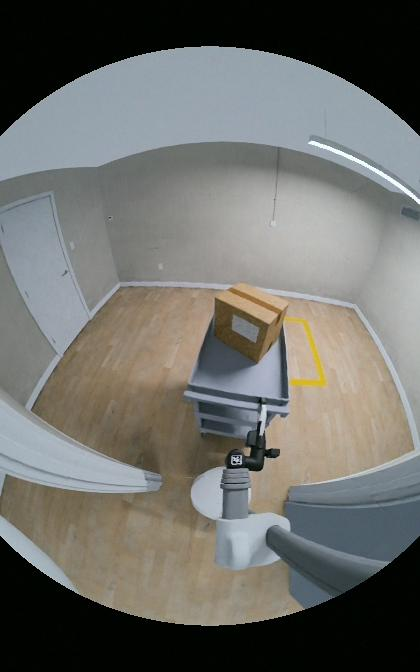

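Request:
move --r2 '{"base": {"translate_m": 0.22, "strafe_m": 0.02}, "pace": "default"}' --blocking false

Request:
wait --seconds 1.7

Request:
move --r2 '{"base": {"translate_m": 0.15, "strafe_m": 0.34}, "pace": "default"}' --blocking false

Request:
wait --seconds 2.4 --cameras '["r2_head_camera", "r2_head_left_camera"]'

Scene clock: 1655.33 s.
move: r2 moving
r1.base_odometry: x=-2.986 y=+2.777 heading=-0.769
r1.turned_by_wheels: +0.000
r1.turned_by_imu: +0.000
r1.base_tilt: forward=-1.5 right=+1.2
r1.lidar_m: 0.40 4.63 5.03 1.90 1.30 1.21 1.16 0.80 0.74 0.76 0.55 0.46
r1.base_status: not commanded
r1.joint_positions: lift_m=+0.820 arm_m=+0.000 wrist_yaw_rad=+0.130 wrist_pitch_rad=+0.002 wrist_roll_rad=+0.000 gripper_m=-0.024
r1.joint_status: not commanded
r1.measured_speeds: all 0
r1.motor_effort: lift_m=+21(22) arm_m=-8(8) wheel_0=+4(4) wheel_1=-3(3) wheel_2=+18(18)
r1.servo_current: wrist_yaw_rad=124(137) wrist_pitch_rad=39(46) wrist_roll_rad=39(52) gripper_m=65(65)
r1.contact_limits: translate_m 0.8
r1.hand_pose: x=+0.4686 y=-0.0494 z=+0.9974 quat_wxyz=(+0.998, +0.000, +0.001, +0.065) (m; r1's base frame)
r1.wrist_depth_mm: - - - 179 224 208 193 / - - - 176 225 208 193 / - - - 175 227 207 195 / - - - 174 228 208 195 / - - - 174 229 210 196 / - - 187 170 224 209 196 / - 155 274 170 220 204 197
r2.base_odometry: x=-3.042 y=-3.271 heading=-2.474
r2.turned_by_wheels: +0.000
r2.turned_by_imu: +0.000
r2.base_tilt: forward=-0.7 right=+0.1
r2.lidar_m: 0.37 0.41 2.33 0.44 2.50 3.73 - 0.77 0.51 0.52 2.59 0.42
r2.base_status: translate_m moving; strafe_m moving
r2.joint_positions: lift_m=+0.685 arm_m=+0.000 wrist_yaw_rad=-0.202 wrist_pitch_rad=+0.004 wrist_roll_rad=+1.569 gripper_m=-0.035
r2.joint_status: not commanded
r2.measured_speeds: translate_m=+0.122 strafe_m=+0.009 rotate_rad=+0.001 lift_m=+0.000 arm_m=+0.000 wrist_yaw_rad=-0.016 wrist_pitch_rad=+0.000 wrist_roll_rad=+0.000
r2.motor_effort: lift_m=+18(18) arm_m=+4(4) wheel_0=+4(10) wheel_1=+7(10) wheel_2=-16(16)
r2.servo_current: wrist_yaw_rad=46(59) wrist_pitch_rad=46(46) wrist_roll_rad=46(59) gripper_m=91(98)
r2.hand_pose: x=+0.4359 y=-0.1435 z=+0.8620 quat_wxyz=(+0.704, +0.703, -0.070, -0.073) (m; r2's base frame)
r2.wrist_depth_mm: - - - - - 1661 1138 / - - - 171 172 1537 1138 / - - - 170 231 253 238 / - - 621 170 229 831 - / - - 484 168 230 831 - / - - 186 168 178 - - / - - 530 - 228 - -
pictures: none

Scene clock: 1657.00 s.
earlier move: r2 done
r1.base_odometry: x=-2.986 y=+2.777 heading=-0.769
r1.turned_by_wheels: +0.000
r1.turned_by_imu: +0.000
r1.base_tilt: forward=-1.5 right=+1.2
r1.lidar_m: 0.40 4.66 5.03 1.90 1.31 1.20 1.17 0.82 0.75 0.74 0.55 0.46
r1.base_status: not commanded
r1.joint_positions: lift_m=+0.820 arm_m=+0.000 wrist_yaw_rad=+0.130 wrist_pitch_rad=+0.002 wrist_roll_rad=+0.000 gripper_m=-0.024
r1.joint_status: not commanded
r1.measured_speeds: all 0
r1.motor_effort: lift_m=+22(22) arm_m=-8(8) wheel_0=+4(5) wheel_1=-3(3) wheel_2=+18(18)
r1.servo_current: wrist_yaw_rad=104(137) wrist_pitch_rad=39(46) wrist_roll_rad=52(59) gripper_m=59(65)
r1.contact_limits: translate_m 0.8
r1.hand_pose: x=+0.4686 y=-0.0494 z=+0.9974 quat_wxyz=(+0.998, +0.000, +0.001, +0.065) (m; r1's base frame)
r1.wrist_depth_mm: - - - 179 224 207 192 / - - - 176 225 208 193 / - - - 175 226 207 194 / - - - 174 227 208 195 / - - - 173 228 208 196 / - - 186 170 223 209 196 / - 155 276 170 222 205 196
r2.base_odometry: x=-3.180 y=-3.401 heading=-2.474
r2.turned_by_wheels: +0.000
r2.turned_by_imu: +0.000
r2.base_tilt: forward=-0.7 right=+0.0
r2.lidar_m: 0.39 0.45 2.34 0.46 0.44 3.65 - 0.75 0.60 1.09 2.64 0.40
r2.base_status: done
r2.joint_positions: lift_m=+0.685 arm_m=+0.000 wrist_yaw_rad=-0.202 wrist_pitch_rad=+0.004 wrist_roll_rad=+1.569 gripper_m=-0.035
r2.joint_status: not commanded
r2.measured_speeds: all 0
r2.motor_effort: lift_m=+18(18) arm_m=+4(5) wheel_0=+2(10) wheel_1=+3(10) wheel_2=-4(19)
r2.servo_current: wrist_yaw_rad=59(65) wrist_pitch_rad=46(46) wrist_roll_rad=59(59) gripper_m=91(98)
r2.hand_pose: x=+0.4358 y=-0.1436 z=+0.8620 quat_wxyz=(+0.704, +0.703, -0.070, -0.073) (m; r2's base frame)
r2.wrist_depth_mm: - - - - - 1618 1138 / - - - 168 169 1464 1160 / - - - 168 229 236 236 / - - 603 168 229 831 - / - - 477 168 230 842 - / - - 185 168 178 - - / - - 554 - - - -
wait: 1.67 of 1.7 s (r2 has come to rest)
pictures: none

Scene clock: 1657.50 s.
move: r2 moving
r1: as last shown
r1.base_tilt: forward=-1.5 right=+1.3
r1.lidar_m: 0.40 4.64 5.01 1.90 1.31 1.19 1.15 0.80 0.74 0.74 0.56 0.44
r1.motor_effort: lift_m=+21(22) arm_m=-8(8) wheel_0=+4(4) wheel_1=-3(3) wheel_2=+18(18)
r1.servo_current: wrist_yaw_rad=111(130) wrist_pitch_rad=33(46) wrist_roll_rad=39(59) gripper_m=65(72)
r1.contact_limits: translate_m 0.8
r1.wrist_depth_mm: - - - 179 224 208 193 / - - - 176 226 208 193 / - - - 175 227 206 195 / - - - 174 227 208 195 / - - - 173 228 210 196 / - - 186 170 223 208 196 / - 154 274 169 222 204 197
r2.base_odometry: x=-3.172 y=-3.432 heading=-2.475
r2.turned_by_wheels: -0.001
r2.turned_by_imu: -0.001
r2.base_tilt: forward=-0.7 right=+0.1
r2.lidar_m: 0.40 0.44 2.29 0.48 0.41 3.60 - 0.81 0.64 1.15 2.68 0.41
r2.base_status: translate_m moving; strafe_m moving
r2.joint_positions: lift_m=+0.685 arm_m=+0.000 wrist_yaw_rad=-0.206 wrist_pitch_rad=+0.004 wrist_roll_rad=+1.569 gripper_m=-0.035
r2.joint_status: not commanded
r2.measured_speeds: translate_m=+0.050 strafe_m=+0.111 rotate_rad=-0.002 lift_m=+0.000 arm_m=+0.000 wrist_yaw_rad=+0.000 wrist_pitch_rad=+0.000 wrist_roll_rad=+0.000
r2.motor_effort: lift_m=+17(18) arm_m=+4(4) wheel_0=-10(13) wheel_1=+10(11) wheel_2=-12(12)
r2.servo_current: wrist_yaw_rad=59(59) wrist_pitch_rad=39(52) wrist_roll_rad=52(59) gripper_m=91(98)
r2.hand_pose: x=+0.4353 y=-0.1444 z=+0.8620 quat_wxyz=(+0.704, +0.703, -0.071, -0.074) (m; r2's base frame)
r2.wrist_depth_mm: - - - - - 1618 1160 / - - - 169 170 1397 1118 / - - - 168 230 246 246 / - - 603 168 229 842 - / - - 469 168 229 831 - / - - 185 168 178 - - / - - 544 - - - -
pictures: none

Scene clock: 1659.73 s.
earlier move: r2 done
r1.base_odometry: x=-2.986 y=+2.777 heading=-0.769
r1.turned_by_wheels: +0.000
r1.turned_by_imu: +0.000
r1.base_tilt: forward=-1.5 right=+1.2
r1.lidar_m: 0.41 4.66 5.03 1.90 1.28 1.19 1.18 0.81 0.74 0.77 0.57 0.46
r1.base_status: not commanded
r1.joint_positions: lift_m=+0.820 arm_m=+0.000 wrist_yaw_rad=+0.130 wrist_pitch_rad=+0.002 wrist_roll_rad=+0.000 gripper_m=-0.024
r1.joint_status: not commanded
r1.measured_speeds: all 0
r1.motor_effort: lift_m=+21(22) arm_m=-8(9) wheel_0=+4(4) wheel_1=-3(4) wheel_2=+18(18)
r1.servo_current: wrist_yaw_rad=78(130) wrist_pitch_rad=46(52) wrist_roll_rad=39(72) gripper_m=72(72)
r1.contact_limits: translate_m 0.8
r1.hand_pose: x=+0.4686 y=-0.0494 z=+0.9974 quat_wxyz=(+0.998, +0.000, +0.001, +0.065) (m; r1's base frame)
r1.wrist_depth_mm: - - - 179 224 207 193 / - - - 176 226 208 193 / - - - 175 227 207 195 / - - - 173 227 208 195 / - - - 173 228 210 196 / - - 186 170 223 209 196 / - 155 274 170 222 204 197
r2.base_odometry: x=-3.087 y=-3.761 heading=-2.474
r2.turned_by_wheels: +0.001
r2.turned_by_imu: +0.000
r2.base_tilt: forward=-0.7 right=+0.1
r2.lidar_m: 0.43 2.51 1.97 0.81 0.37 0.27 - 1.29 0.97 1.77 3.02 0.36
r2.base_status: done
r2.joint_positions: lift_m=+0.685 arm_m=+0.000 wrist_yaw_rad=-0.201 wrist_pitch_rad=+0.004 wrist_roll_rad=+1.569 gripper_m=-0.035
r2.joint_status: not commanded
r2.measured_speeds: all 0
r2.motor_effort: lift_m=+18(18) arm_m=+4(4) wheel_0=-4(15) wheel_1=+0(14) wheel_2=-3(12)
r2.servo_current: wrist_yaw_rad=46(65) wrist_pitch_rad=39(52) wrist_roll_rad=39(59) gripper_m=98(98)
r2.hand_pose: x=+0.4359 y=-0.1433 z=+0.8620 quat_wxyz=(+0.704, +0.703, -0.069, -0.073) (m; r2's base frame)
r2.wrist_depth_mm: - - - 274 151 174 - / - - 500 118 116 177 - / - 466 449 124 187 - - / - - 517 134 202 - - / - - 668 146 217 - - / - - 185 160 178 - - / - - - - - 1576 -
wait: 2.23 of 2.4 s (r2 has come to rest)
pictures: r2_head_camera, r2_head_left_camera
Images, in order (width x height): r2_head_camera 420x560, r2_head_left_camera 420x672.

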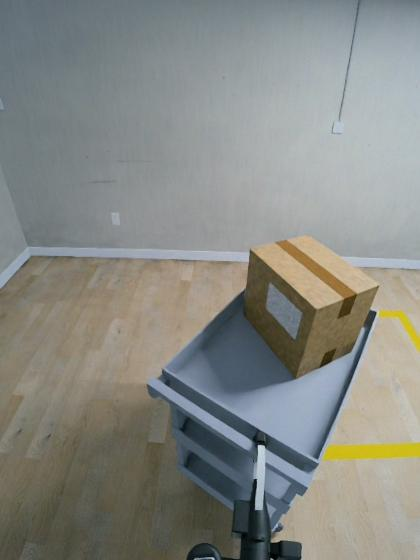

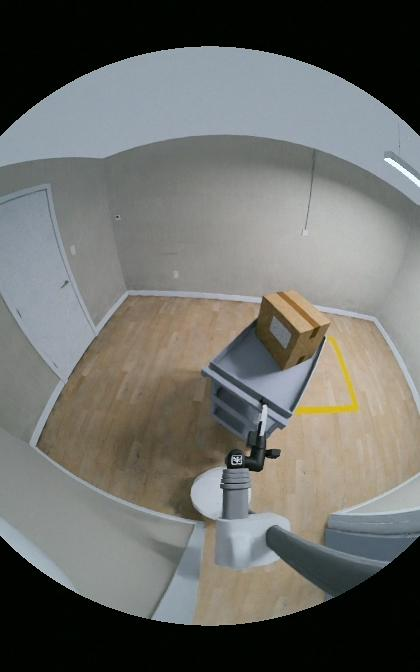

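Request:
wait --seconds 0 --cameras '["r2_head_camera", "r2_head_left_camera", "r2_head_right_camera", "r1_head_camera"]'

Scene clock: 1686.10 s.
r1.base_odometry: x=-2.986 y=+2.777 heading=-0.769
r1.turned_by_wheels: +0.000
r1.turned_by_imu: +0.000
r1.base_tilt: forward=-1.5 right=+1.2
r1.lidar_m: 0.41 4.64 5.02 1.89 1.27 1.19 1.16 0.79 0.74 0.76 0.55 0.46
r1.base_status: not commanded
r1.joint_positions: lift_m=+0.820 arm_m=+0.000 wrist_yaw_rad=+0.130 wrist_pitch_rad=+0.002 wrist_roll_rad=+0.000 gripper_m=-0.024
r1.joint_status: not commanded
r1.measured_speeds: all 0
r1.on_its_own: wrist_yaw_rad is at rest, and its servo_current (117 mA) is outside its rest range (0 to 104 mA)
r1.motor_effort: lift_m=+22(22) arm_m=-8(9) wheel_0=+4(4) wheel_1=-3(4) wheel_2=+18(18)
r1.servo_current: wrist_yaw_rad=117(130) wrist_pitch_rad=46(52) wrist_roll_rad=59(72) gripper_m=65(72)
r1.contact_limits: translate_m 0.8
r1.hand_pose: x=+0.4686 y=-0.0494 z=+0.9974 quat_wxyz=(+0.998, +0.000, +0.001, +0.065) (m; r1's base frame)
r1.wrist_depth_mm: - - - 179 224 208 193 / - - - 176 225 207 193 / - - - 175 227 208 195 / - - - 174 227 208 195 / - - - 173 228 208 196 / - - 186 170 223 209 196 / - 155 276 170 222 204 198
r2.base_odometry: x=-3.087 y=-3.761 heading=-2.474
r2.turned_by_wheels: +0.000
r2.turned_by_imu: +0.000
r2.base_tilt: forward=-0.6 right=+0.1
r2.lidar_m: 0.43 2.55 1.94 0.81 0.38 0.26 - 1.25 0.98 1.79 2.99 0.38
r2.base_status: done
r2.joint_positions: lift_m=+0.685 arm_m=+0.000 wrist_yaw_rad=-0.201 wrist_pitch_rad=+0.004 wrist_roll_rad=+1.569 gripper_m=-0.035
r2.joint_status: not commanded
r2.measured_speeds: all 0
r2.motor_effort: lift_m=+18(18) arm_m=+4(4) wheel_0=-4(15) wheel_1=+1(14) wheel_2=-3(12)
r2.servo_current: wrist_yaw_rad=52(65) wrist_pitch_rad=46(52) wrist_roll_rad=46(59) gripper_m=85(98)
r2.hand_pose: x=+0.4359 y=-0.1433 z=+0.8620 quat_wxyz=(+0.704, +0.703, -0.069, -0.073) (m; r2's base frame)
r2.wrist_depth_mm: - - - 274 151 174 - / - - 504 117 116 176 - / - 466 452 124 188 - - / - - 512 134 203 - - / - - 668 146 217 - - / - - 185 160 178 - - / - - - - - 1537 -
pictures: r1_head_camera, r2_head_camera, r2_head_left_camera, r2_head_right_camera
Images, in order (width x height): r1_head_camera 420x560, r2_head_camera 420x560, r2_head_left_camera 420x672, r2_head_right_camera 420x672.

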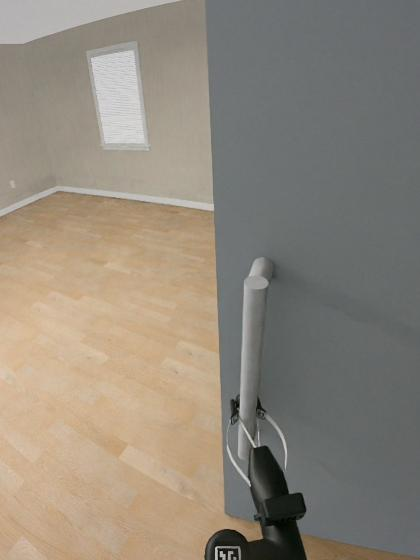

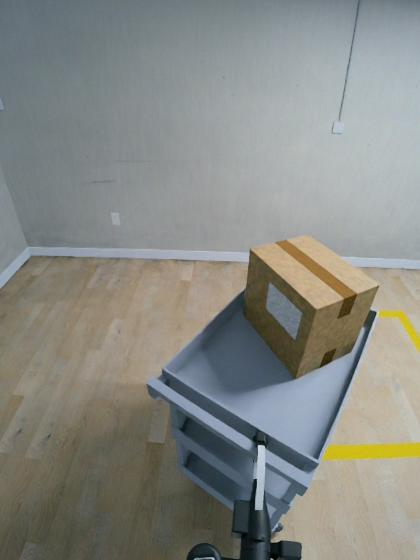

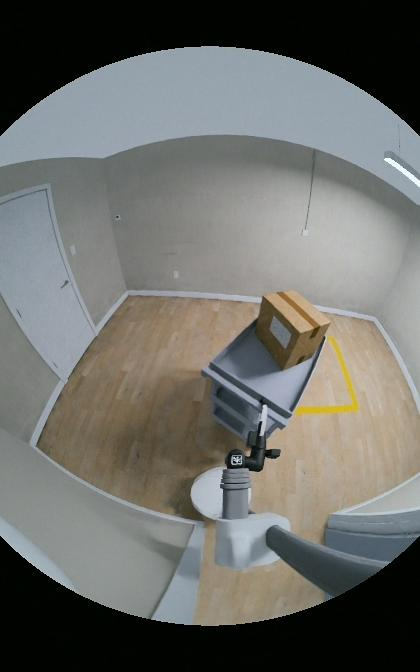

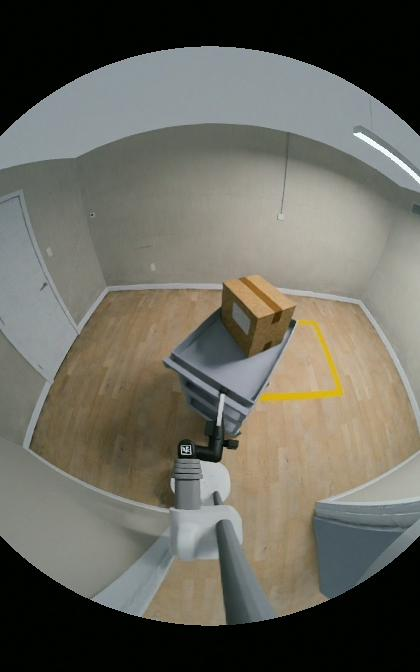

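Request:
move --blocking false --r2 '{"base":{"translate_m":0.15,"strafe_m":0.12},"joints":{"wrist_yaw_rad":-0.45},"contact_limits":{"translate_m":0.8},"speeds":{"wrist_yaw_rad":0.5}}'

Request:
wait --seconds 1.2 --cameras '["r2_head_camera"]'

Scene clock: 1777.73 s.
move: r2 moving
r1.base_odometry: x=-2.986 y=+2.777 heading=-0.769
r1.turned_by_wheels: +0.000
r1.turned_by_imu: +0.000
r1.base_tilt: forward=-1.5 right=+1.3
r1.lidar_m: 0.39 4.65 5.02 1.91 1.30 1.21 1.18 0.79 0.75 0.76 0.55 0.46
r1.base_status: not commanded
r1.joint_positions: lift_m=+0.820 arm_m=+0.000 wrist_yaw_rad=+0.130 wrist_pitch_rad=+0.002 wrist_roll_rad=+0.000 gripper_m=-0.024
r1.joint_status: not commanded
r1.measured_speeds: all 0
r1.motor_effort: lift_m=+22(22) arm_m=-8(8) wheel_0=+4(4) wheel_1=-3(3) wheel_2=+18(18)
r1.servo_current: wrist_yaw_rad=124(130) wrist_pitch_rad=39(46) wrist_roll_rad=59(65) gripper_m=65(65)
r1.contact_limits: translate_m 0.8
r1.hand_pose: x=+0.4686 y=-0.0494 z=+0.9974 quat_wxyz=(+0.998, +0.000, +0.001, +0.065) (m; r1's base frame)
r1.wrist_depth_mm: - - - 179 224 207 192 / - - - 176 225 208 193 / - - - 175 228 206 194 / - - - 174 228 208 195 / - - - 174 228 208 196 / - - 186 170 224 209 196 / - 155 276 169 221 204 196
r2.base_odometry: x=-3.095 y=-3.794 heading=-2.475
r2.turned_by_wheels: +0.000
r2.turned_by_imu: +0.000
r2.base_tilt: forward=-0.7 right=+0.1
r2.lidar_m: 0.41 2.51 1.94 0.87 0.39 0.29 0.35 1.32 1.01 1.92 3.04 0.36
r2.base_status: translate_m moving; strafe_m moving
r2.joint_positions: lift_m=+0.685 arm_m=+0.000 wrist_yaw_rad=-0.403 wrist_pitch_rad=+0.004 wrist_roll_rad=+1.569 gripper_m=-0.035
r2.joint_status: wrist_yaw_rad moving
r2.measured_speeds: translate_m=+0.102 strafe_m=+0.081 rotate_rad=+0.001 lift_m=+0.000 arm_m=+0.000 wrist_yaw_rad=-0.525 wrist_pitch_rad=+0.000 wrist_roll_rad=+0.000
r2.motor_effort: lift_m=+18(18) arm_m=+4(4) wheel_0=-2(7) wheel_1=+9(11) wheel_2=-12(12)
r2.servo_current: wrist_yaw_rad=52(169) wrist_pitch_rad=39(46) wrist_roll_rad=39(52) gripper_m=91(98)
r2.contact_limits: translate_m 0.8
r2.hand_pose: x=+0.4019 y=-0.1935 z=+0.8620 quat_wxyz=(+0.693, +0.692, -0.140, -0.143) (m; r2's base frame)
r2.wrist_depth_mm: - - - - - 1576 1160 / - - - 140 141 205 208 / - - 549 147 208 - - / - 492 473 153 214 820 - / - - 525 158 223 - - / - - 186 166 178 - - / - - - - - 1863 -
pictures: none

Scene clock: 1778.93 s.
earlier move: r2 moving
r1.base_odometry: x=-2.986 y=+2.777 heading=-0.769
r1.turned_by_wheels: +0.000
r1.turned_by_imu: +0.000
r1.base_tilt: forward=-1.5 right=+1.2
r1.lidar_m: 0.41 4.66 5.02 1.92 1.31 1.19 1.18 0.79 0.75 0.74 0.54 0.46
r1.base_status: not commanded
r1.joint_positions: lift_m=+0.820 arm_m=+0.000 wrist_yaw_rad=+0.130 wrist_pitch_rad=+0.002 wrist_roll_rad=+0.000 gripper_m=-0.024
r1.joint_status: not commanded
r1.measured_speeds: all 0
r1.motor_effort: lift_m=+21(22) arm_m=-8(8) wheel_0=+4(4) wheel_1=-3(3) wheel_2=+18(18)
r1.servo_current: wrist_yaw_rad=111(130) wrist_pitch_rad=39(52) wrist_roll_rad=46(72) gripper_m=59(65)
r1.contact_limits: translate_m 0.8
r1.hand_pose: x=+0.4686 y=-0.0494 z=+0.9974 quat_wxyz=(+0.998, +0.000, +0.001, +0.065) (m; r1's base frame)
r1.wrist_depth_mm: - - - 179 224 207 193 / - - - 176 225 208 193 / - - - 175 227 206 194 / - - - 174 226 208 195 / - - - 173 229 208 196 / - - 186 171 223 208 197 / - 155 274 170 221 204 196
r2.base_odometry: x=-3.131 y=-3.948 heading=-2.474
r2.turned_by_wheels: +0.000
r2.turned_by_imu: +0.001
r2.base_tilt: forward=-0.6 right=+0.1
r2.lidar_m: 0.41 2.34 1.86 1.22 0.56 0.40 0.38 1.44 1.15 2.62 0.35 0.35
r2.base_status: translate_m moving; strafe_m moving
r2.joint_positions: lift_m=+0.685 arm_m=+0.000 wrist_yaw_rad=-0.449 wrist_pitch_rad=+0.004 wrist_roll_rad=+1.569 gripper_m=-0.035
r2.joint_status: all done
r2.measured_speeds: translate_m=+0.002 strafe_m=+0.001 rotate_rad=+0.002 lift_m=+0.000 arm_m=+0.000 wrist_yaw_rad=+0.000 wrist_pitch_rad=+0.000 wrist_roll_rad=+0.000
r2.motor_effort: lift_m=+18(18) arm_m=+4(4) wheel_0=-2(7) wheel_1=+1(12) wheel_2=-4(18)
r2.servo_current: wrist_yaw_rad=39(169) wrist_pitch_rad=39(52) wrist_roll_rad=39(52) gripper_m=98(98)
r2.contact_limits: translate_m 0.8
r2.hand_pose: x=+0.3927 y=-0.2039 z=+0.8620 quat_wxyz=(+0.690, +0.689, -0.156, -0.159) (m; r2's base frame)
r2.wrist_depth_mm: - - - 127 128 186 190 / - - 569 131 190 - - / - - 477 140 202 - - / - - 477 147 210 - - / - - 585 154 220 - - / - - 185 164 178 - - / - - - - - 1756 -
wait: 1.20 s; no rest
pictures: r2_head_camera
Images, in order (width x height): r2_head_camera 420x560.

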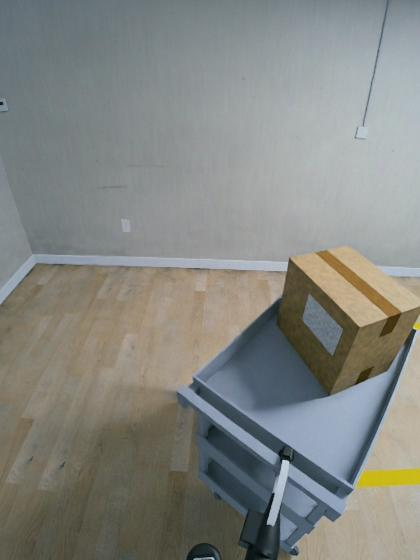

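Request:
move --blocking false --r2 '{"base":{"rotate_rad":-0.6},"joints":{"wrist_yaw_rad":0.15},"contact_limits":{"rotate_rad":0.8},"pace":"slow","speeds":{"wrist_yaw_rad":0.8}}'

Request:
wait --seconds 2 --cameras '["r2_head_camera"]'

Scene clock: 1786.10 s.
earlier move: r2 done
move: r2 moving
r1: as last shown
r1.base_tilt: forward=-1.5 right=+1.3
r1.lidar_m: 0.40 4.64 5.01 1.89 1.29 1.21 1.16 0.79 0.75 0.76 0.57 0.46
r1.servo_current: wrist_yaw_rad=111(124) wrist_pitch_rad=46(46) wrist_roll_rad=65(65) gripper_m=59(65)
r1.contact_limits: translate_m 0.8
r1.wrist_depth_mm: - - - 178 224 207 192 / - - - 176 224 208 193 / - - - 174 228 207 195 / - - - 174 228 208 195 / - - - 173 228 209 196 / - - 186 170 224 208 196 / - 155 276 170 222 204 197
r2.base_odometry: x=-3.131 y=-3.948 heading=-2.599
r2.turned_by_wheels: -0.124
r2.turned_by_imu: -0.121
r2.base_tilt: forward=-0.7 right=+0.0
r2.lidar_m: 0.45 2.47 1.86 1.78 0.59 0.44 0.41 1.70 1.17 1.55 3.03 0.35
r2.base_status: rotate_rad moving
r2.joint_positions: lift_m=+0.685 arm_m=+0.000 wrist_yaw_rad=-0.139 wrist_pitch_rad=+0.004 wrist_roll_rad=+1.569 gripper_m=-0.035
r2.joint_status: wrist_yaw_rad moving
r2.measured_speeds: translate_m=+0.001 strafe_m=-0.001 rotate_rad=-0.481 lift_m=+0.000 arm_m=+0.000 wrist_yaw_rad=+0.857 wrist_pitch_rad=+0.000 wrist_roll_rad=+0.000
r2.motor_effort: lift_m=+18(18) arm_m=+4(4) wheel_0=+8(11) wheel_1=+8(9) wheel_2=+9(9)
r2.servo_current: wrist_yaw_rad=7(267) wrist_pitch_rad=46(52) wrist_roll_rad=39(59) gripper_m=91(98)
r2.contact_limits: rotate_rad 0.8
r2.hand_pose: x=+0.4444 y=-0.1265 z=+0.8620 quat_wxyz=(+0.706, +0.705, -0.047, -0.051) (m; r2's base frame)
r2.wrist_depth_mm: - - 504 102 102 159 - / - 459 445 108 167 - - / - 455 442 115 182 - - / - - 559 130 199 - - / - - - 140 215 - - / - - 185 156 178 1708 - / - - - - - 1618 496
pictures: none

Scene clock: 1787.43 s.
earlier move: r2 done
r1.base_odometry: x=-2.986 y=+2.777 heading=-0.769
r1.turned_by_wheels: +0.000
r1.turned_by_imu: +0.000
r1.base_tilt: forward=-1.5 right=+1.2
r1.lidar_m: 0.39 4.64 5.03 1.87 1.30 1.21 1.15 0.80 0.74 0.76 0.55 0.46
r1.base_status: not commanded
r1.joint_positions: lift_m=+0.820 arm_m=+0.000 wrist_yaw_rad=+0.130 wrist_pitch_rad=+0.002 wrist_roll_rad=+0.000 gripper_m=-0.024
r1.joint_status: not commanded
r1.measured_speeds: all 0
r1.on_its_own: wrist_yaw_rad is at rest, and its servo_current (130 mA) is outside its rest range (0 to 104 mA)
r1.motor_effort: lift_m=+22(22) arm_m=-8(8) wheel_0=+3(4) wheel_1=-3(3) wheel_2=+18(18)
r1.servo_current: wrist_yaw_rad=130(130) wrist_pitch_rad=46(52) wrist_roll_rad=26(72) gripper_m=65(72)
r1.contact_limits: translate_m 0.8
r1.hand_pose: x=+0.4686 y=-0.0494 z=+0.9974 quat_wxyz=(+0.998, +0.000, +0.001, +0.065) (m; r1's base frame)
r1.wrist_depth_mm: - - - 179 224 207 193 / - - - 176 225 208 193 / - - - 175 227 207 194 / - - - 174 227 208 195 / - - - 174 228 208 196 / - - 186 170 223 209 196 / - 155 274 169 221 204 196
r2.base_odometry: x=-3.131 y=-3.948 heading=-3.073
r2.turned_by_wheels: -0.474
r2.turned_by_imu: -0.460
r2.base_tilt: forward=-0.7 right=+0.1
r2.lidar_m: 0.40 0.42 2.50 1.86 1.48 0.58 0.40 0.40 1.57 1.16 1.82 0.43
r2.base_status: done
r2.joint_positions: lift_m=+0.685 arm_m=+0.000 wrist_yaw_rad=+0.154 wrist_pitch_rad=+0.004 wrist_roll_rad=+1.569 gripper_m=-0.035
r2.joint_status: all done
r2.measured_speeds: all 0
r2.motor_effort: lift_m=+18(18) arm_m=+4(4) wheel_0=+4(14) wheel_1=+5(10) wheel_2=+6(11)
r2.servo_current: wrist_yaw_rad=46(267) wrist_pitch_rad=39(52) wrist_roll_rad=39(59) gripper_m=91(98)
r2.contact_limits: rotate_rad 0.8
r2.hand_pose: x=+0.4693 y=-0.0422 z=+0.8620 quat_wxyz=(+0.706, +0.704, +0.056, +0.053) (m; r2's base frame)
r2.wrist_depth_mm: - - - 143 144 1464 1160 / - - - 148 206 213 211 / - - 564 152 213 820 - / - 504 473 158 219 831 - / - - 512 163 225 - - / - - 185 167 178 - - / - - - - - 1708 -
wait: 1.33 of 2 s (r2 has come to rest)
pictures: r2_head_camera
Images, in order (width x height): r2_head_camera 420x560.

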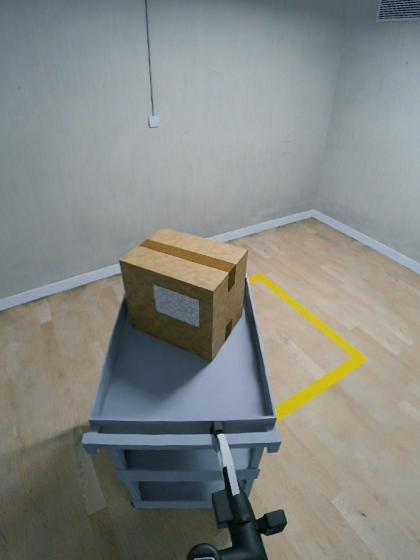

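Request:
move --blocking false --r2 '{"base":{"translate_m":0.13,"strafe_m":0.45},"joints":{"wrist_yaw_rad":-0.35},"contact_limits":{"strafe_m":0.8},"speeds":{"wrist_yaw_rad":0.4}}'

Request:
wait --seconds 2.5 --cameras '["r2_head_camera"]'

Scene clock: 1806.77 s.
move: r2 moving
r1.base_odometry: x=-2.986 y=+2.777 heading=-0.769
r1.turned_by_wheels: +0.000
r1.turned_by_imu: +0.000
r1.base_tilt: forward=-1.5 right=+1.2
r1.lidar_m: 0.40 4.66 5.03 1.87 1.30 1.20 1.16 0.77 0.73 0.75 0.54 0.45
r1.base_status: not commanded
r1.joint_positions: lift_m=+0.820 arm_m=+0.000 wrist_yaw_rad=+0.130 wrist_pitch_rad=+0.002 wrist_roll_rad=+0.000 gripper_m=-0.024
r1.joint_status: not commanded
r1.measured_speeds: all 0
r1.motor_effort: lift_m=+22(22) arm_m=-8(8) wheel_0=+3(4) wheel_1=-3(3) wheel_2=+18(18)
r1.servo_current: wrist_yaw_rad=117(124) wrist_pitch_rad=46(46) wrist_roll_rad=52(59) gripper_m=59(65)
r1.contact_limits: translate_m 0.8
r1.hand_pose: x=+0.4686 y=-0.0494 z=+0.9974 quat_wxyz=(+0.998, +0.000, +0.001, +0.065) (m; r1's base frame)
r1.wrist_depth_mm: - - - 179 224 207 192 / - - - 176 226 208 194 / - - - 174 226 208 195 / - - - 174 227 208 195 / - - - 174 229 208 196 / - - 186 170 224 209 196 / - 155 276 170 220 204 197
r2.base_odometry: x=-3.137 y=-3.980 heading=-3.073
r2.turned_by_wheels: +0.000
r2.turned_by_imu: +0.000
r2.base_tilt: forward=-0.7 right=+0.0
r2.lidar_m: 0.39 0.42 2.46 1.81 1.58 0.61 0.45 0.41 1.61 1.19 1.94 0.43
r2.base_status: translate_m moving; strafe_m moving
r2.joint_positions: lift_m=+0.685 arm_m=+0.000 wrist_yaw_rad=-0.008 wrist_pitch_rad=+0.004 wrist_roll_rad=+1.569 gripper_m=-0.035
r2.joint_status: wrist_yaw_rad moving
r2.measured_speeds: translate_m=+0.035 strafe_m=+0.119 rotate_rad=-0.001 lift_m=+0.000 arm_m=+0.000 wrist_yaw_rad=-0.440 wrist_pitch_rad=+0.000 wrist_roll_rad=+0.000
r2.motor_effort: lift_m=+18(18) arm_m=+4(4) wheel_0=-9(9) wheel_1=+9(12) wheel_2=-6(6)
r2.servo_current: wrist_yaw_rad=85(169) wrist_pitch_rad=46(46) wrist_roll_rad=39(59) gripper_m=91(98)
r2.contact_limits: strafe_m 0.8
r2.hand_pose: x=+0.4585 y=-0.0898 z=+0.8620 quat_wxyz=(+0.708, +0.706, -0.001, -0.004) (m; r2's base frame)
r2.wrist_depth_mm: - - - 164 165 1661 1138 / - - - 164 224 233 241 / - - - 166 226 1397 - / - - 544 167 228 820 - / - - 480 167 229 831 - / - - 185 168 178 - - / - - 580 - - - -
pictures: none

Scene clock: 1809.27 s.
earlier move: r2 moving
r1.base_odometry: x=-2.986 y=+2.777 heading=-0.769
r1.turned_by_wheels: +0.000
r1.turned_by_imu: +0.000
r1.base_tilt: forward=-1.5 right=+1.3
r1.lidar_m: 0.39 4.68 5.01 1.89 1.29 1.21 1.20 0.79 0.74 0.78 0.54 0.46
r1.base_status: not commanded
r1.joint_positions: lift_m=+0.820 arm_m=+0.000 wrist_yaw_rad=+0.130 wrist_pitch_rad=+0.002 wrist_roll_rad=+0.000 gripper_m=-0.024
r1.joint_status: not commanded
r1.measured_speeds: all 0
r1.on_its_own: wrist_yaw_rad is at rest, and its servo_current (111 mA) is outside its rest range (0 to 104 mA)
r1.motor_effort: lift_m=+22(22) arm_m=-8(8) wheel_0=+4(4) wheel_1=-3(3) wheel_2=+18(18)
r1.servo_current: wrist_yaw_rad=111(137) wrist_pitch_rad=46(52) wrist_roll_rad=52(65) gripper_m=59(72)
r1.contact_limits: translate_m 0.8
r1.hand_pose: x=+0.4686 y=-0.0494 z=+0.9974 quat_wxyz=(+0.998, +0.000, +0.001, +0.065) (m; r1's base frame)
r1.wrist_depth_mm: - - - 179 224 208 193 / - - - 176 226 209 193 / - - - 175 226 207 195 / - - - 174 227 208 195 / - - - 173 228 208 196 / - - 186 170 224 208 197 / - 156 276 170 222 205 197
r2.base_odometry: x=-3.230 y=-4.406 heading=-3.073
r2.turned_by_wheels: +0.000
r2.turned_by_imu: -0.001
r2.base_tilt: forward=-0.7 right=+0.1
r2.lidar_m: 0.38 2.06 2.02 1.48 1.43 1.07 0.75 0.72 0.77 1.59 0.42 0.40
r2.base_status: translate_m moving; strafe_m moving
r2.joint_positions: lift_m=+0.685 arm_m=+0.000 wrist_yaw_rad=-0.348 wrist_pitch_rad=+0.004 wrist_roll_rad=+1.569 gripper_m=-0.035
r2.joint_status: all done
r2.measured_speeds: all 0
r2.motor_effort: lift_m=+18(18) arm_m=+4(4) wheel_0=-2(13) wheel_1=+2(13) wheel_2=-2(14)
r2.servo_current: wrist_yaw_rad=46(169) wrist_pitch_rad=39(52) wrist_roll_rad=46(59) gripper_m=98(98)
r2.contact_limits: strafe_m 0.8
r2.hand_pose: x=+0.4122 y=-0.1805 z=+0.8619 quat_wxyz=(+0.697, +0.696, -0.121, -0.124) (m; r2's base frame)
r2.wrist_depth_mm: - - - 162 196 229 1138 / - - - 163 224 246 244 / - - - 165 225 798 - / - - 512 166 226 842 - / - - 480 167 229 842 - / - - 185 168 178 - - / - - - - - - -
wait: 2.50 s; no rest
pictures: r2_head_camera
Images, in order (width x height): r2_head_camera 420x560.

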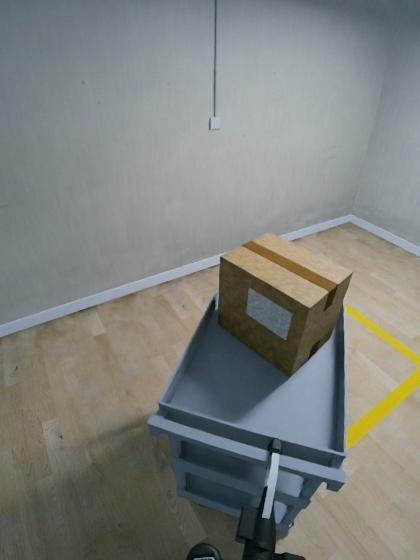

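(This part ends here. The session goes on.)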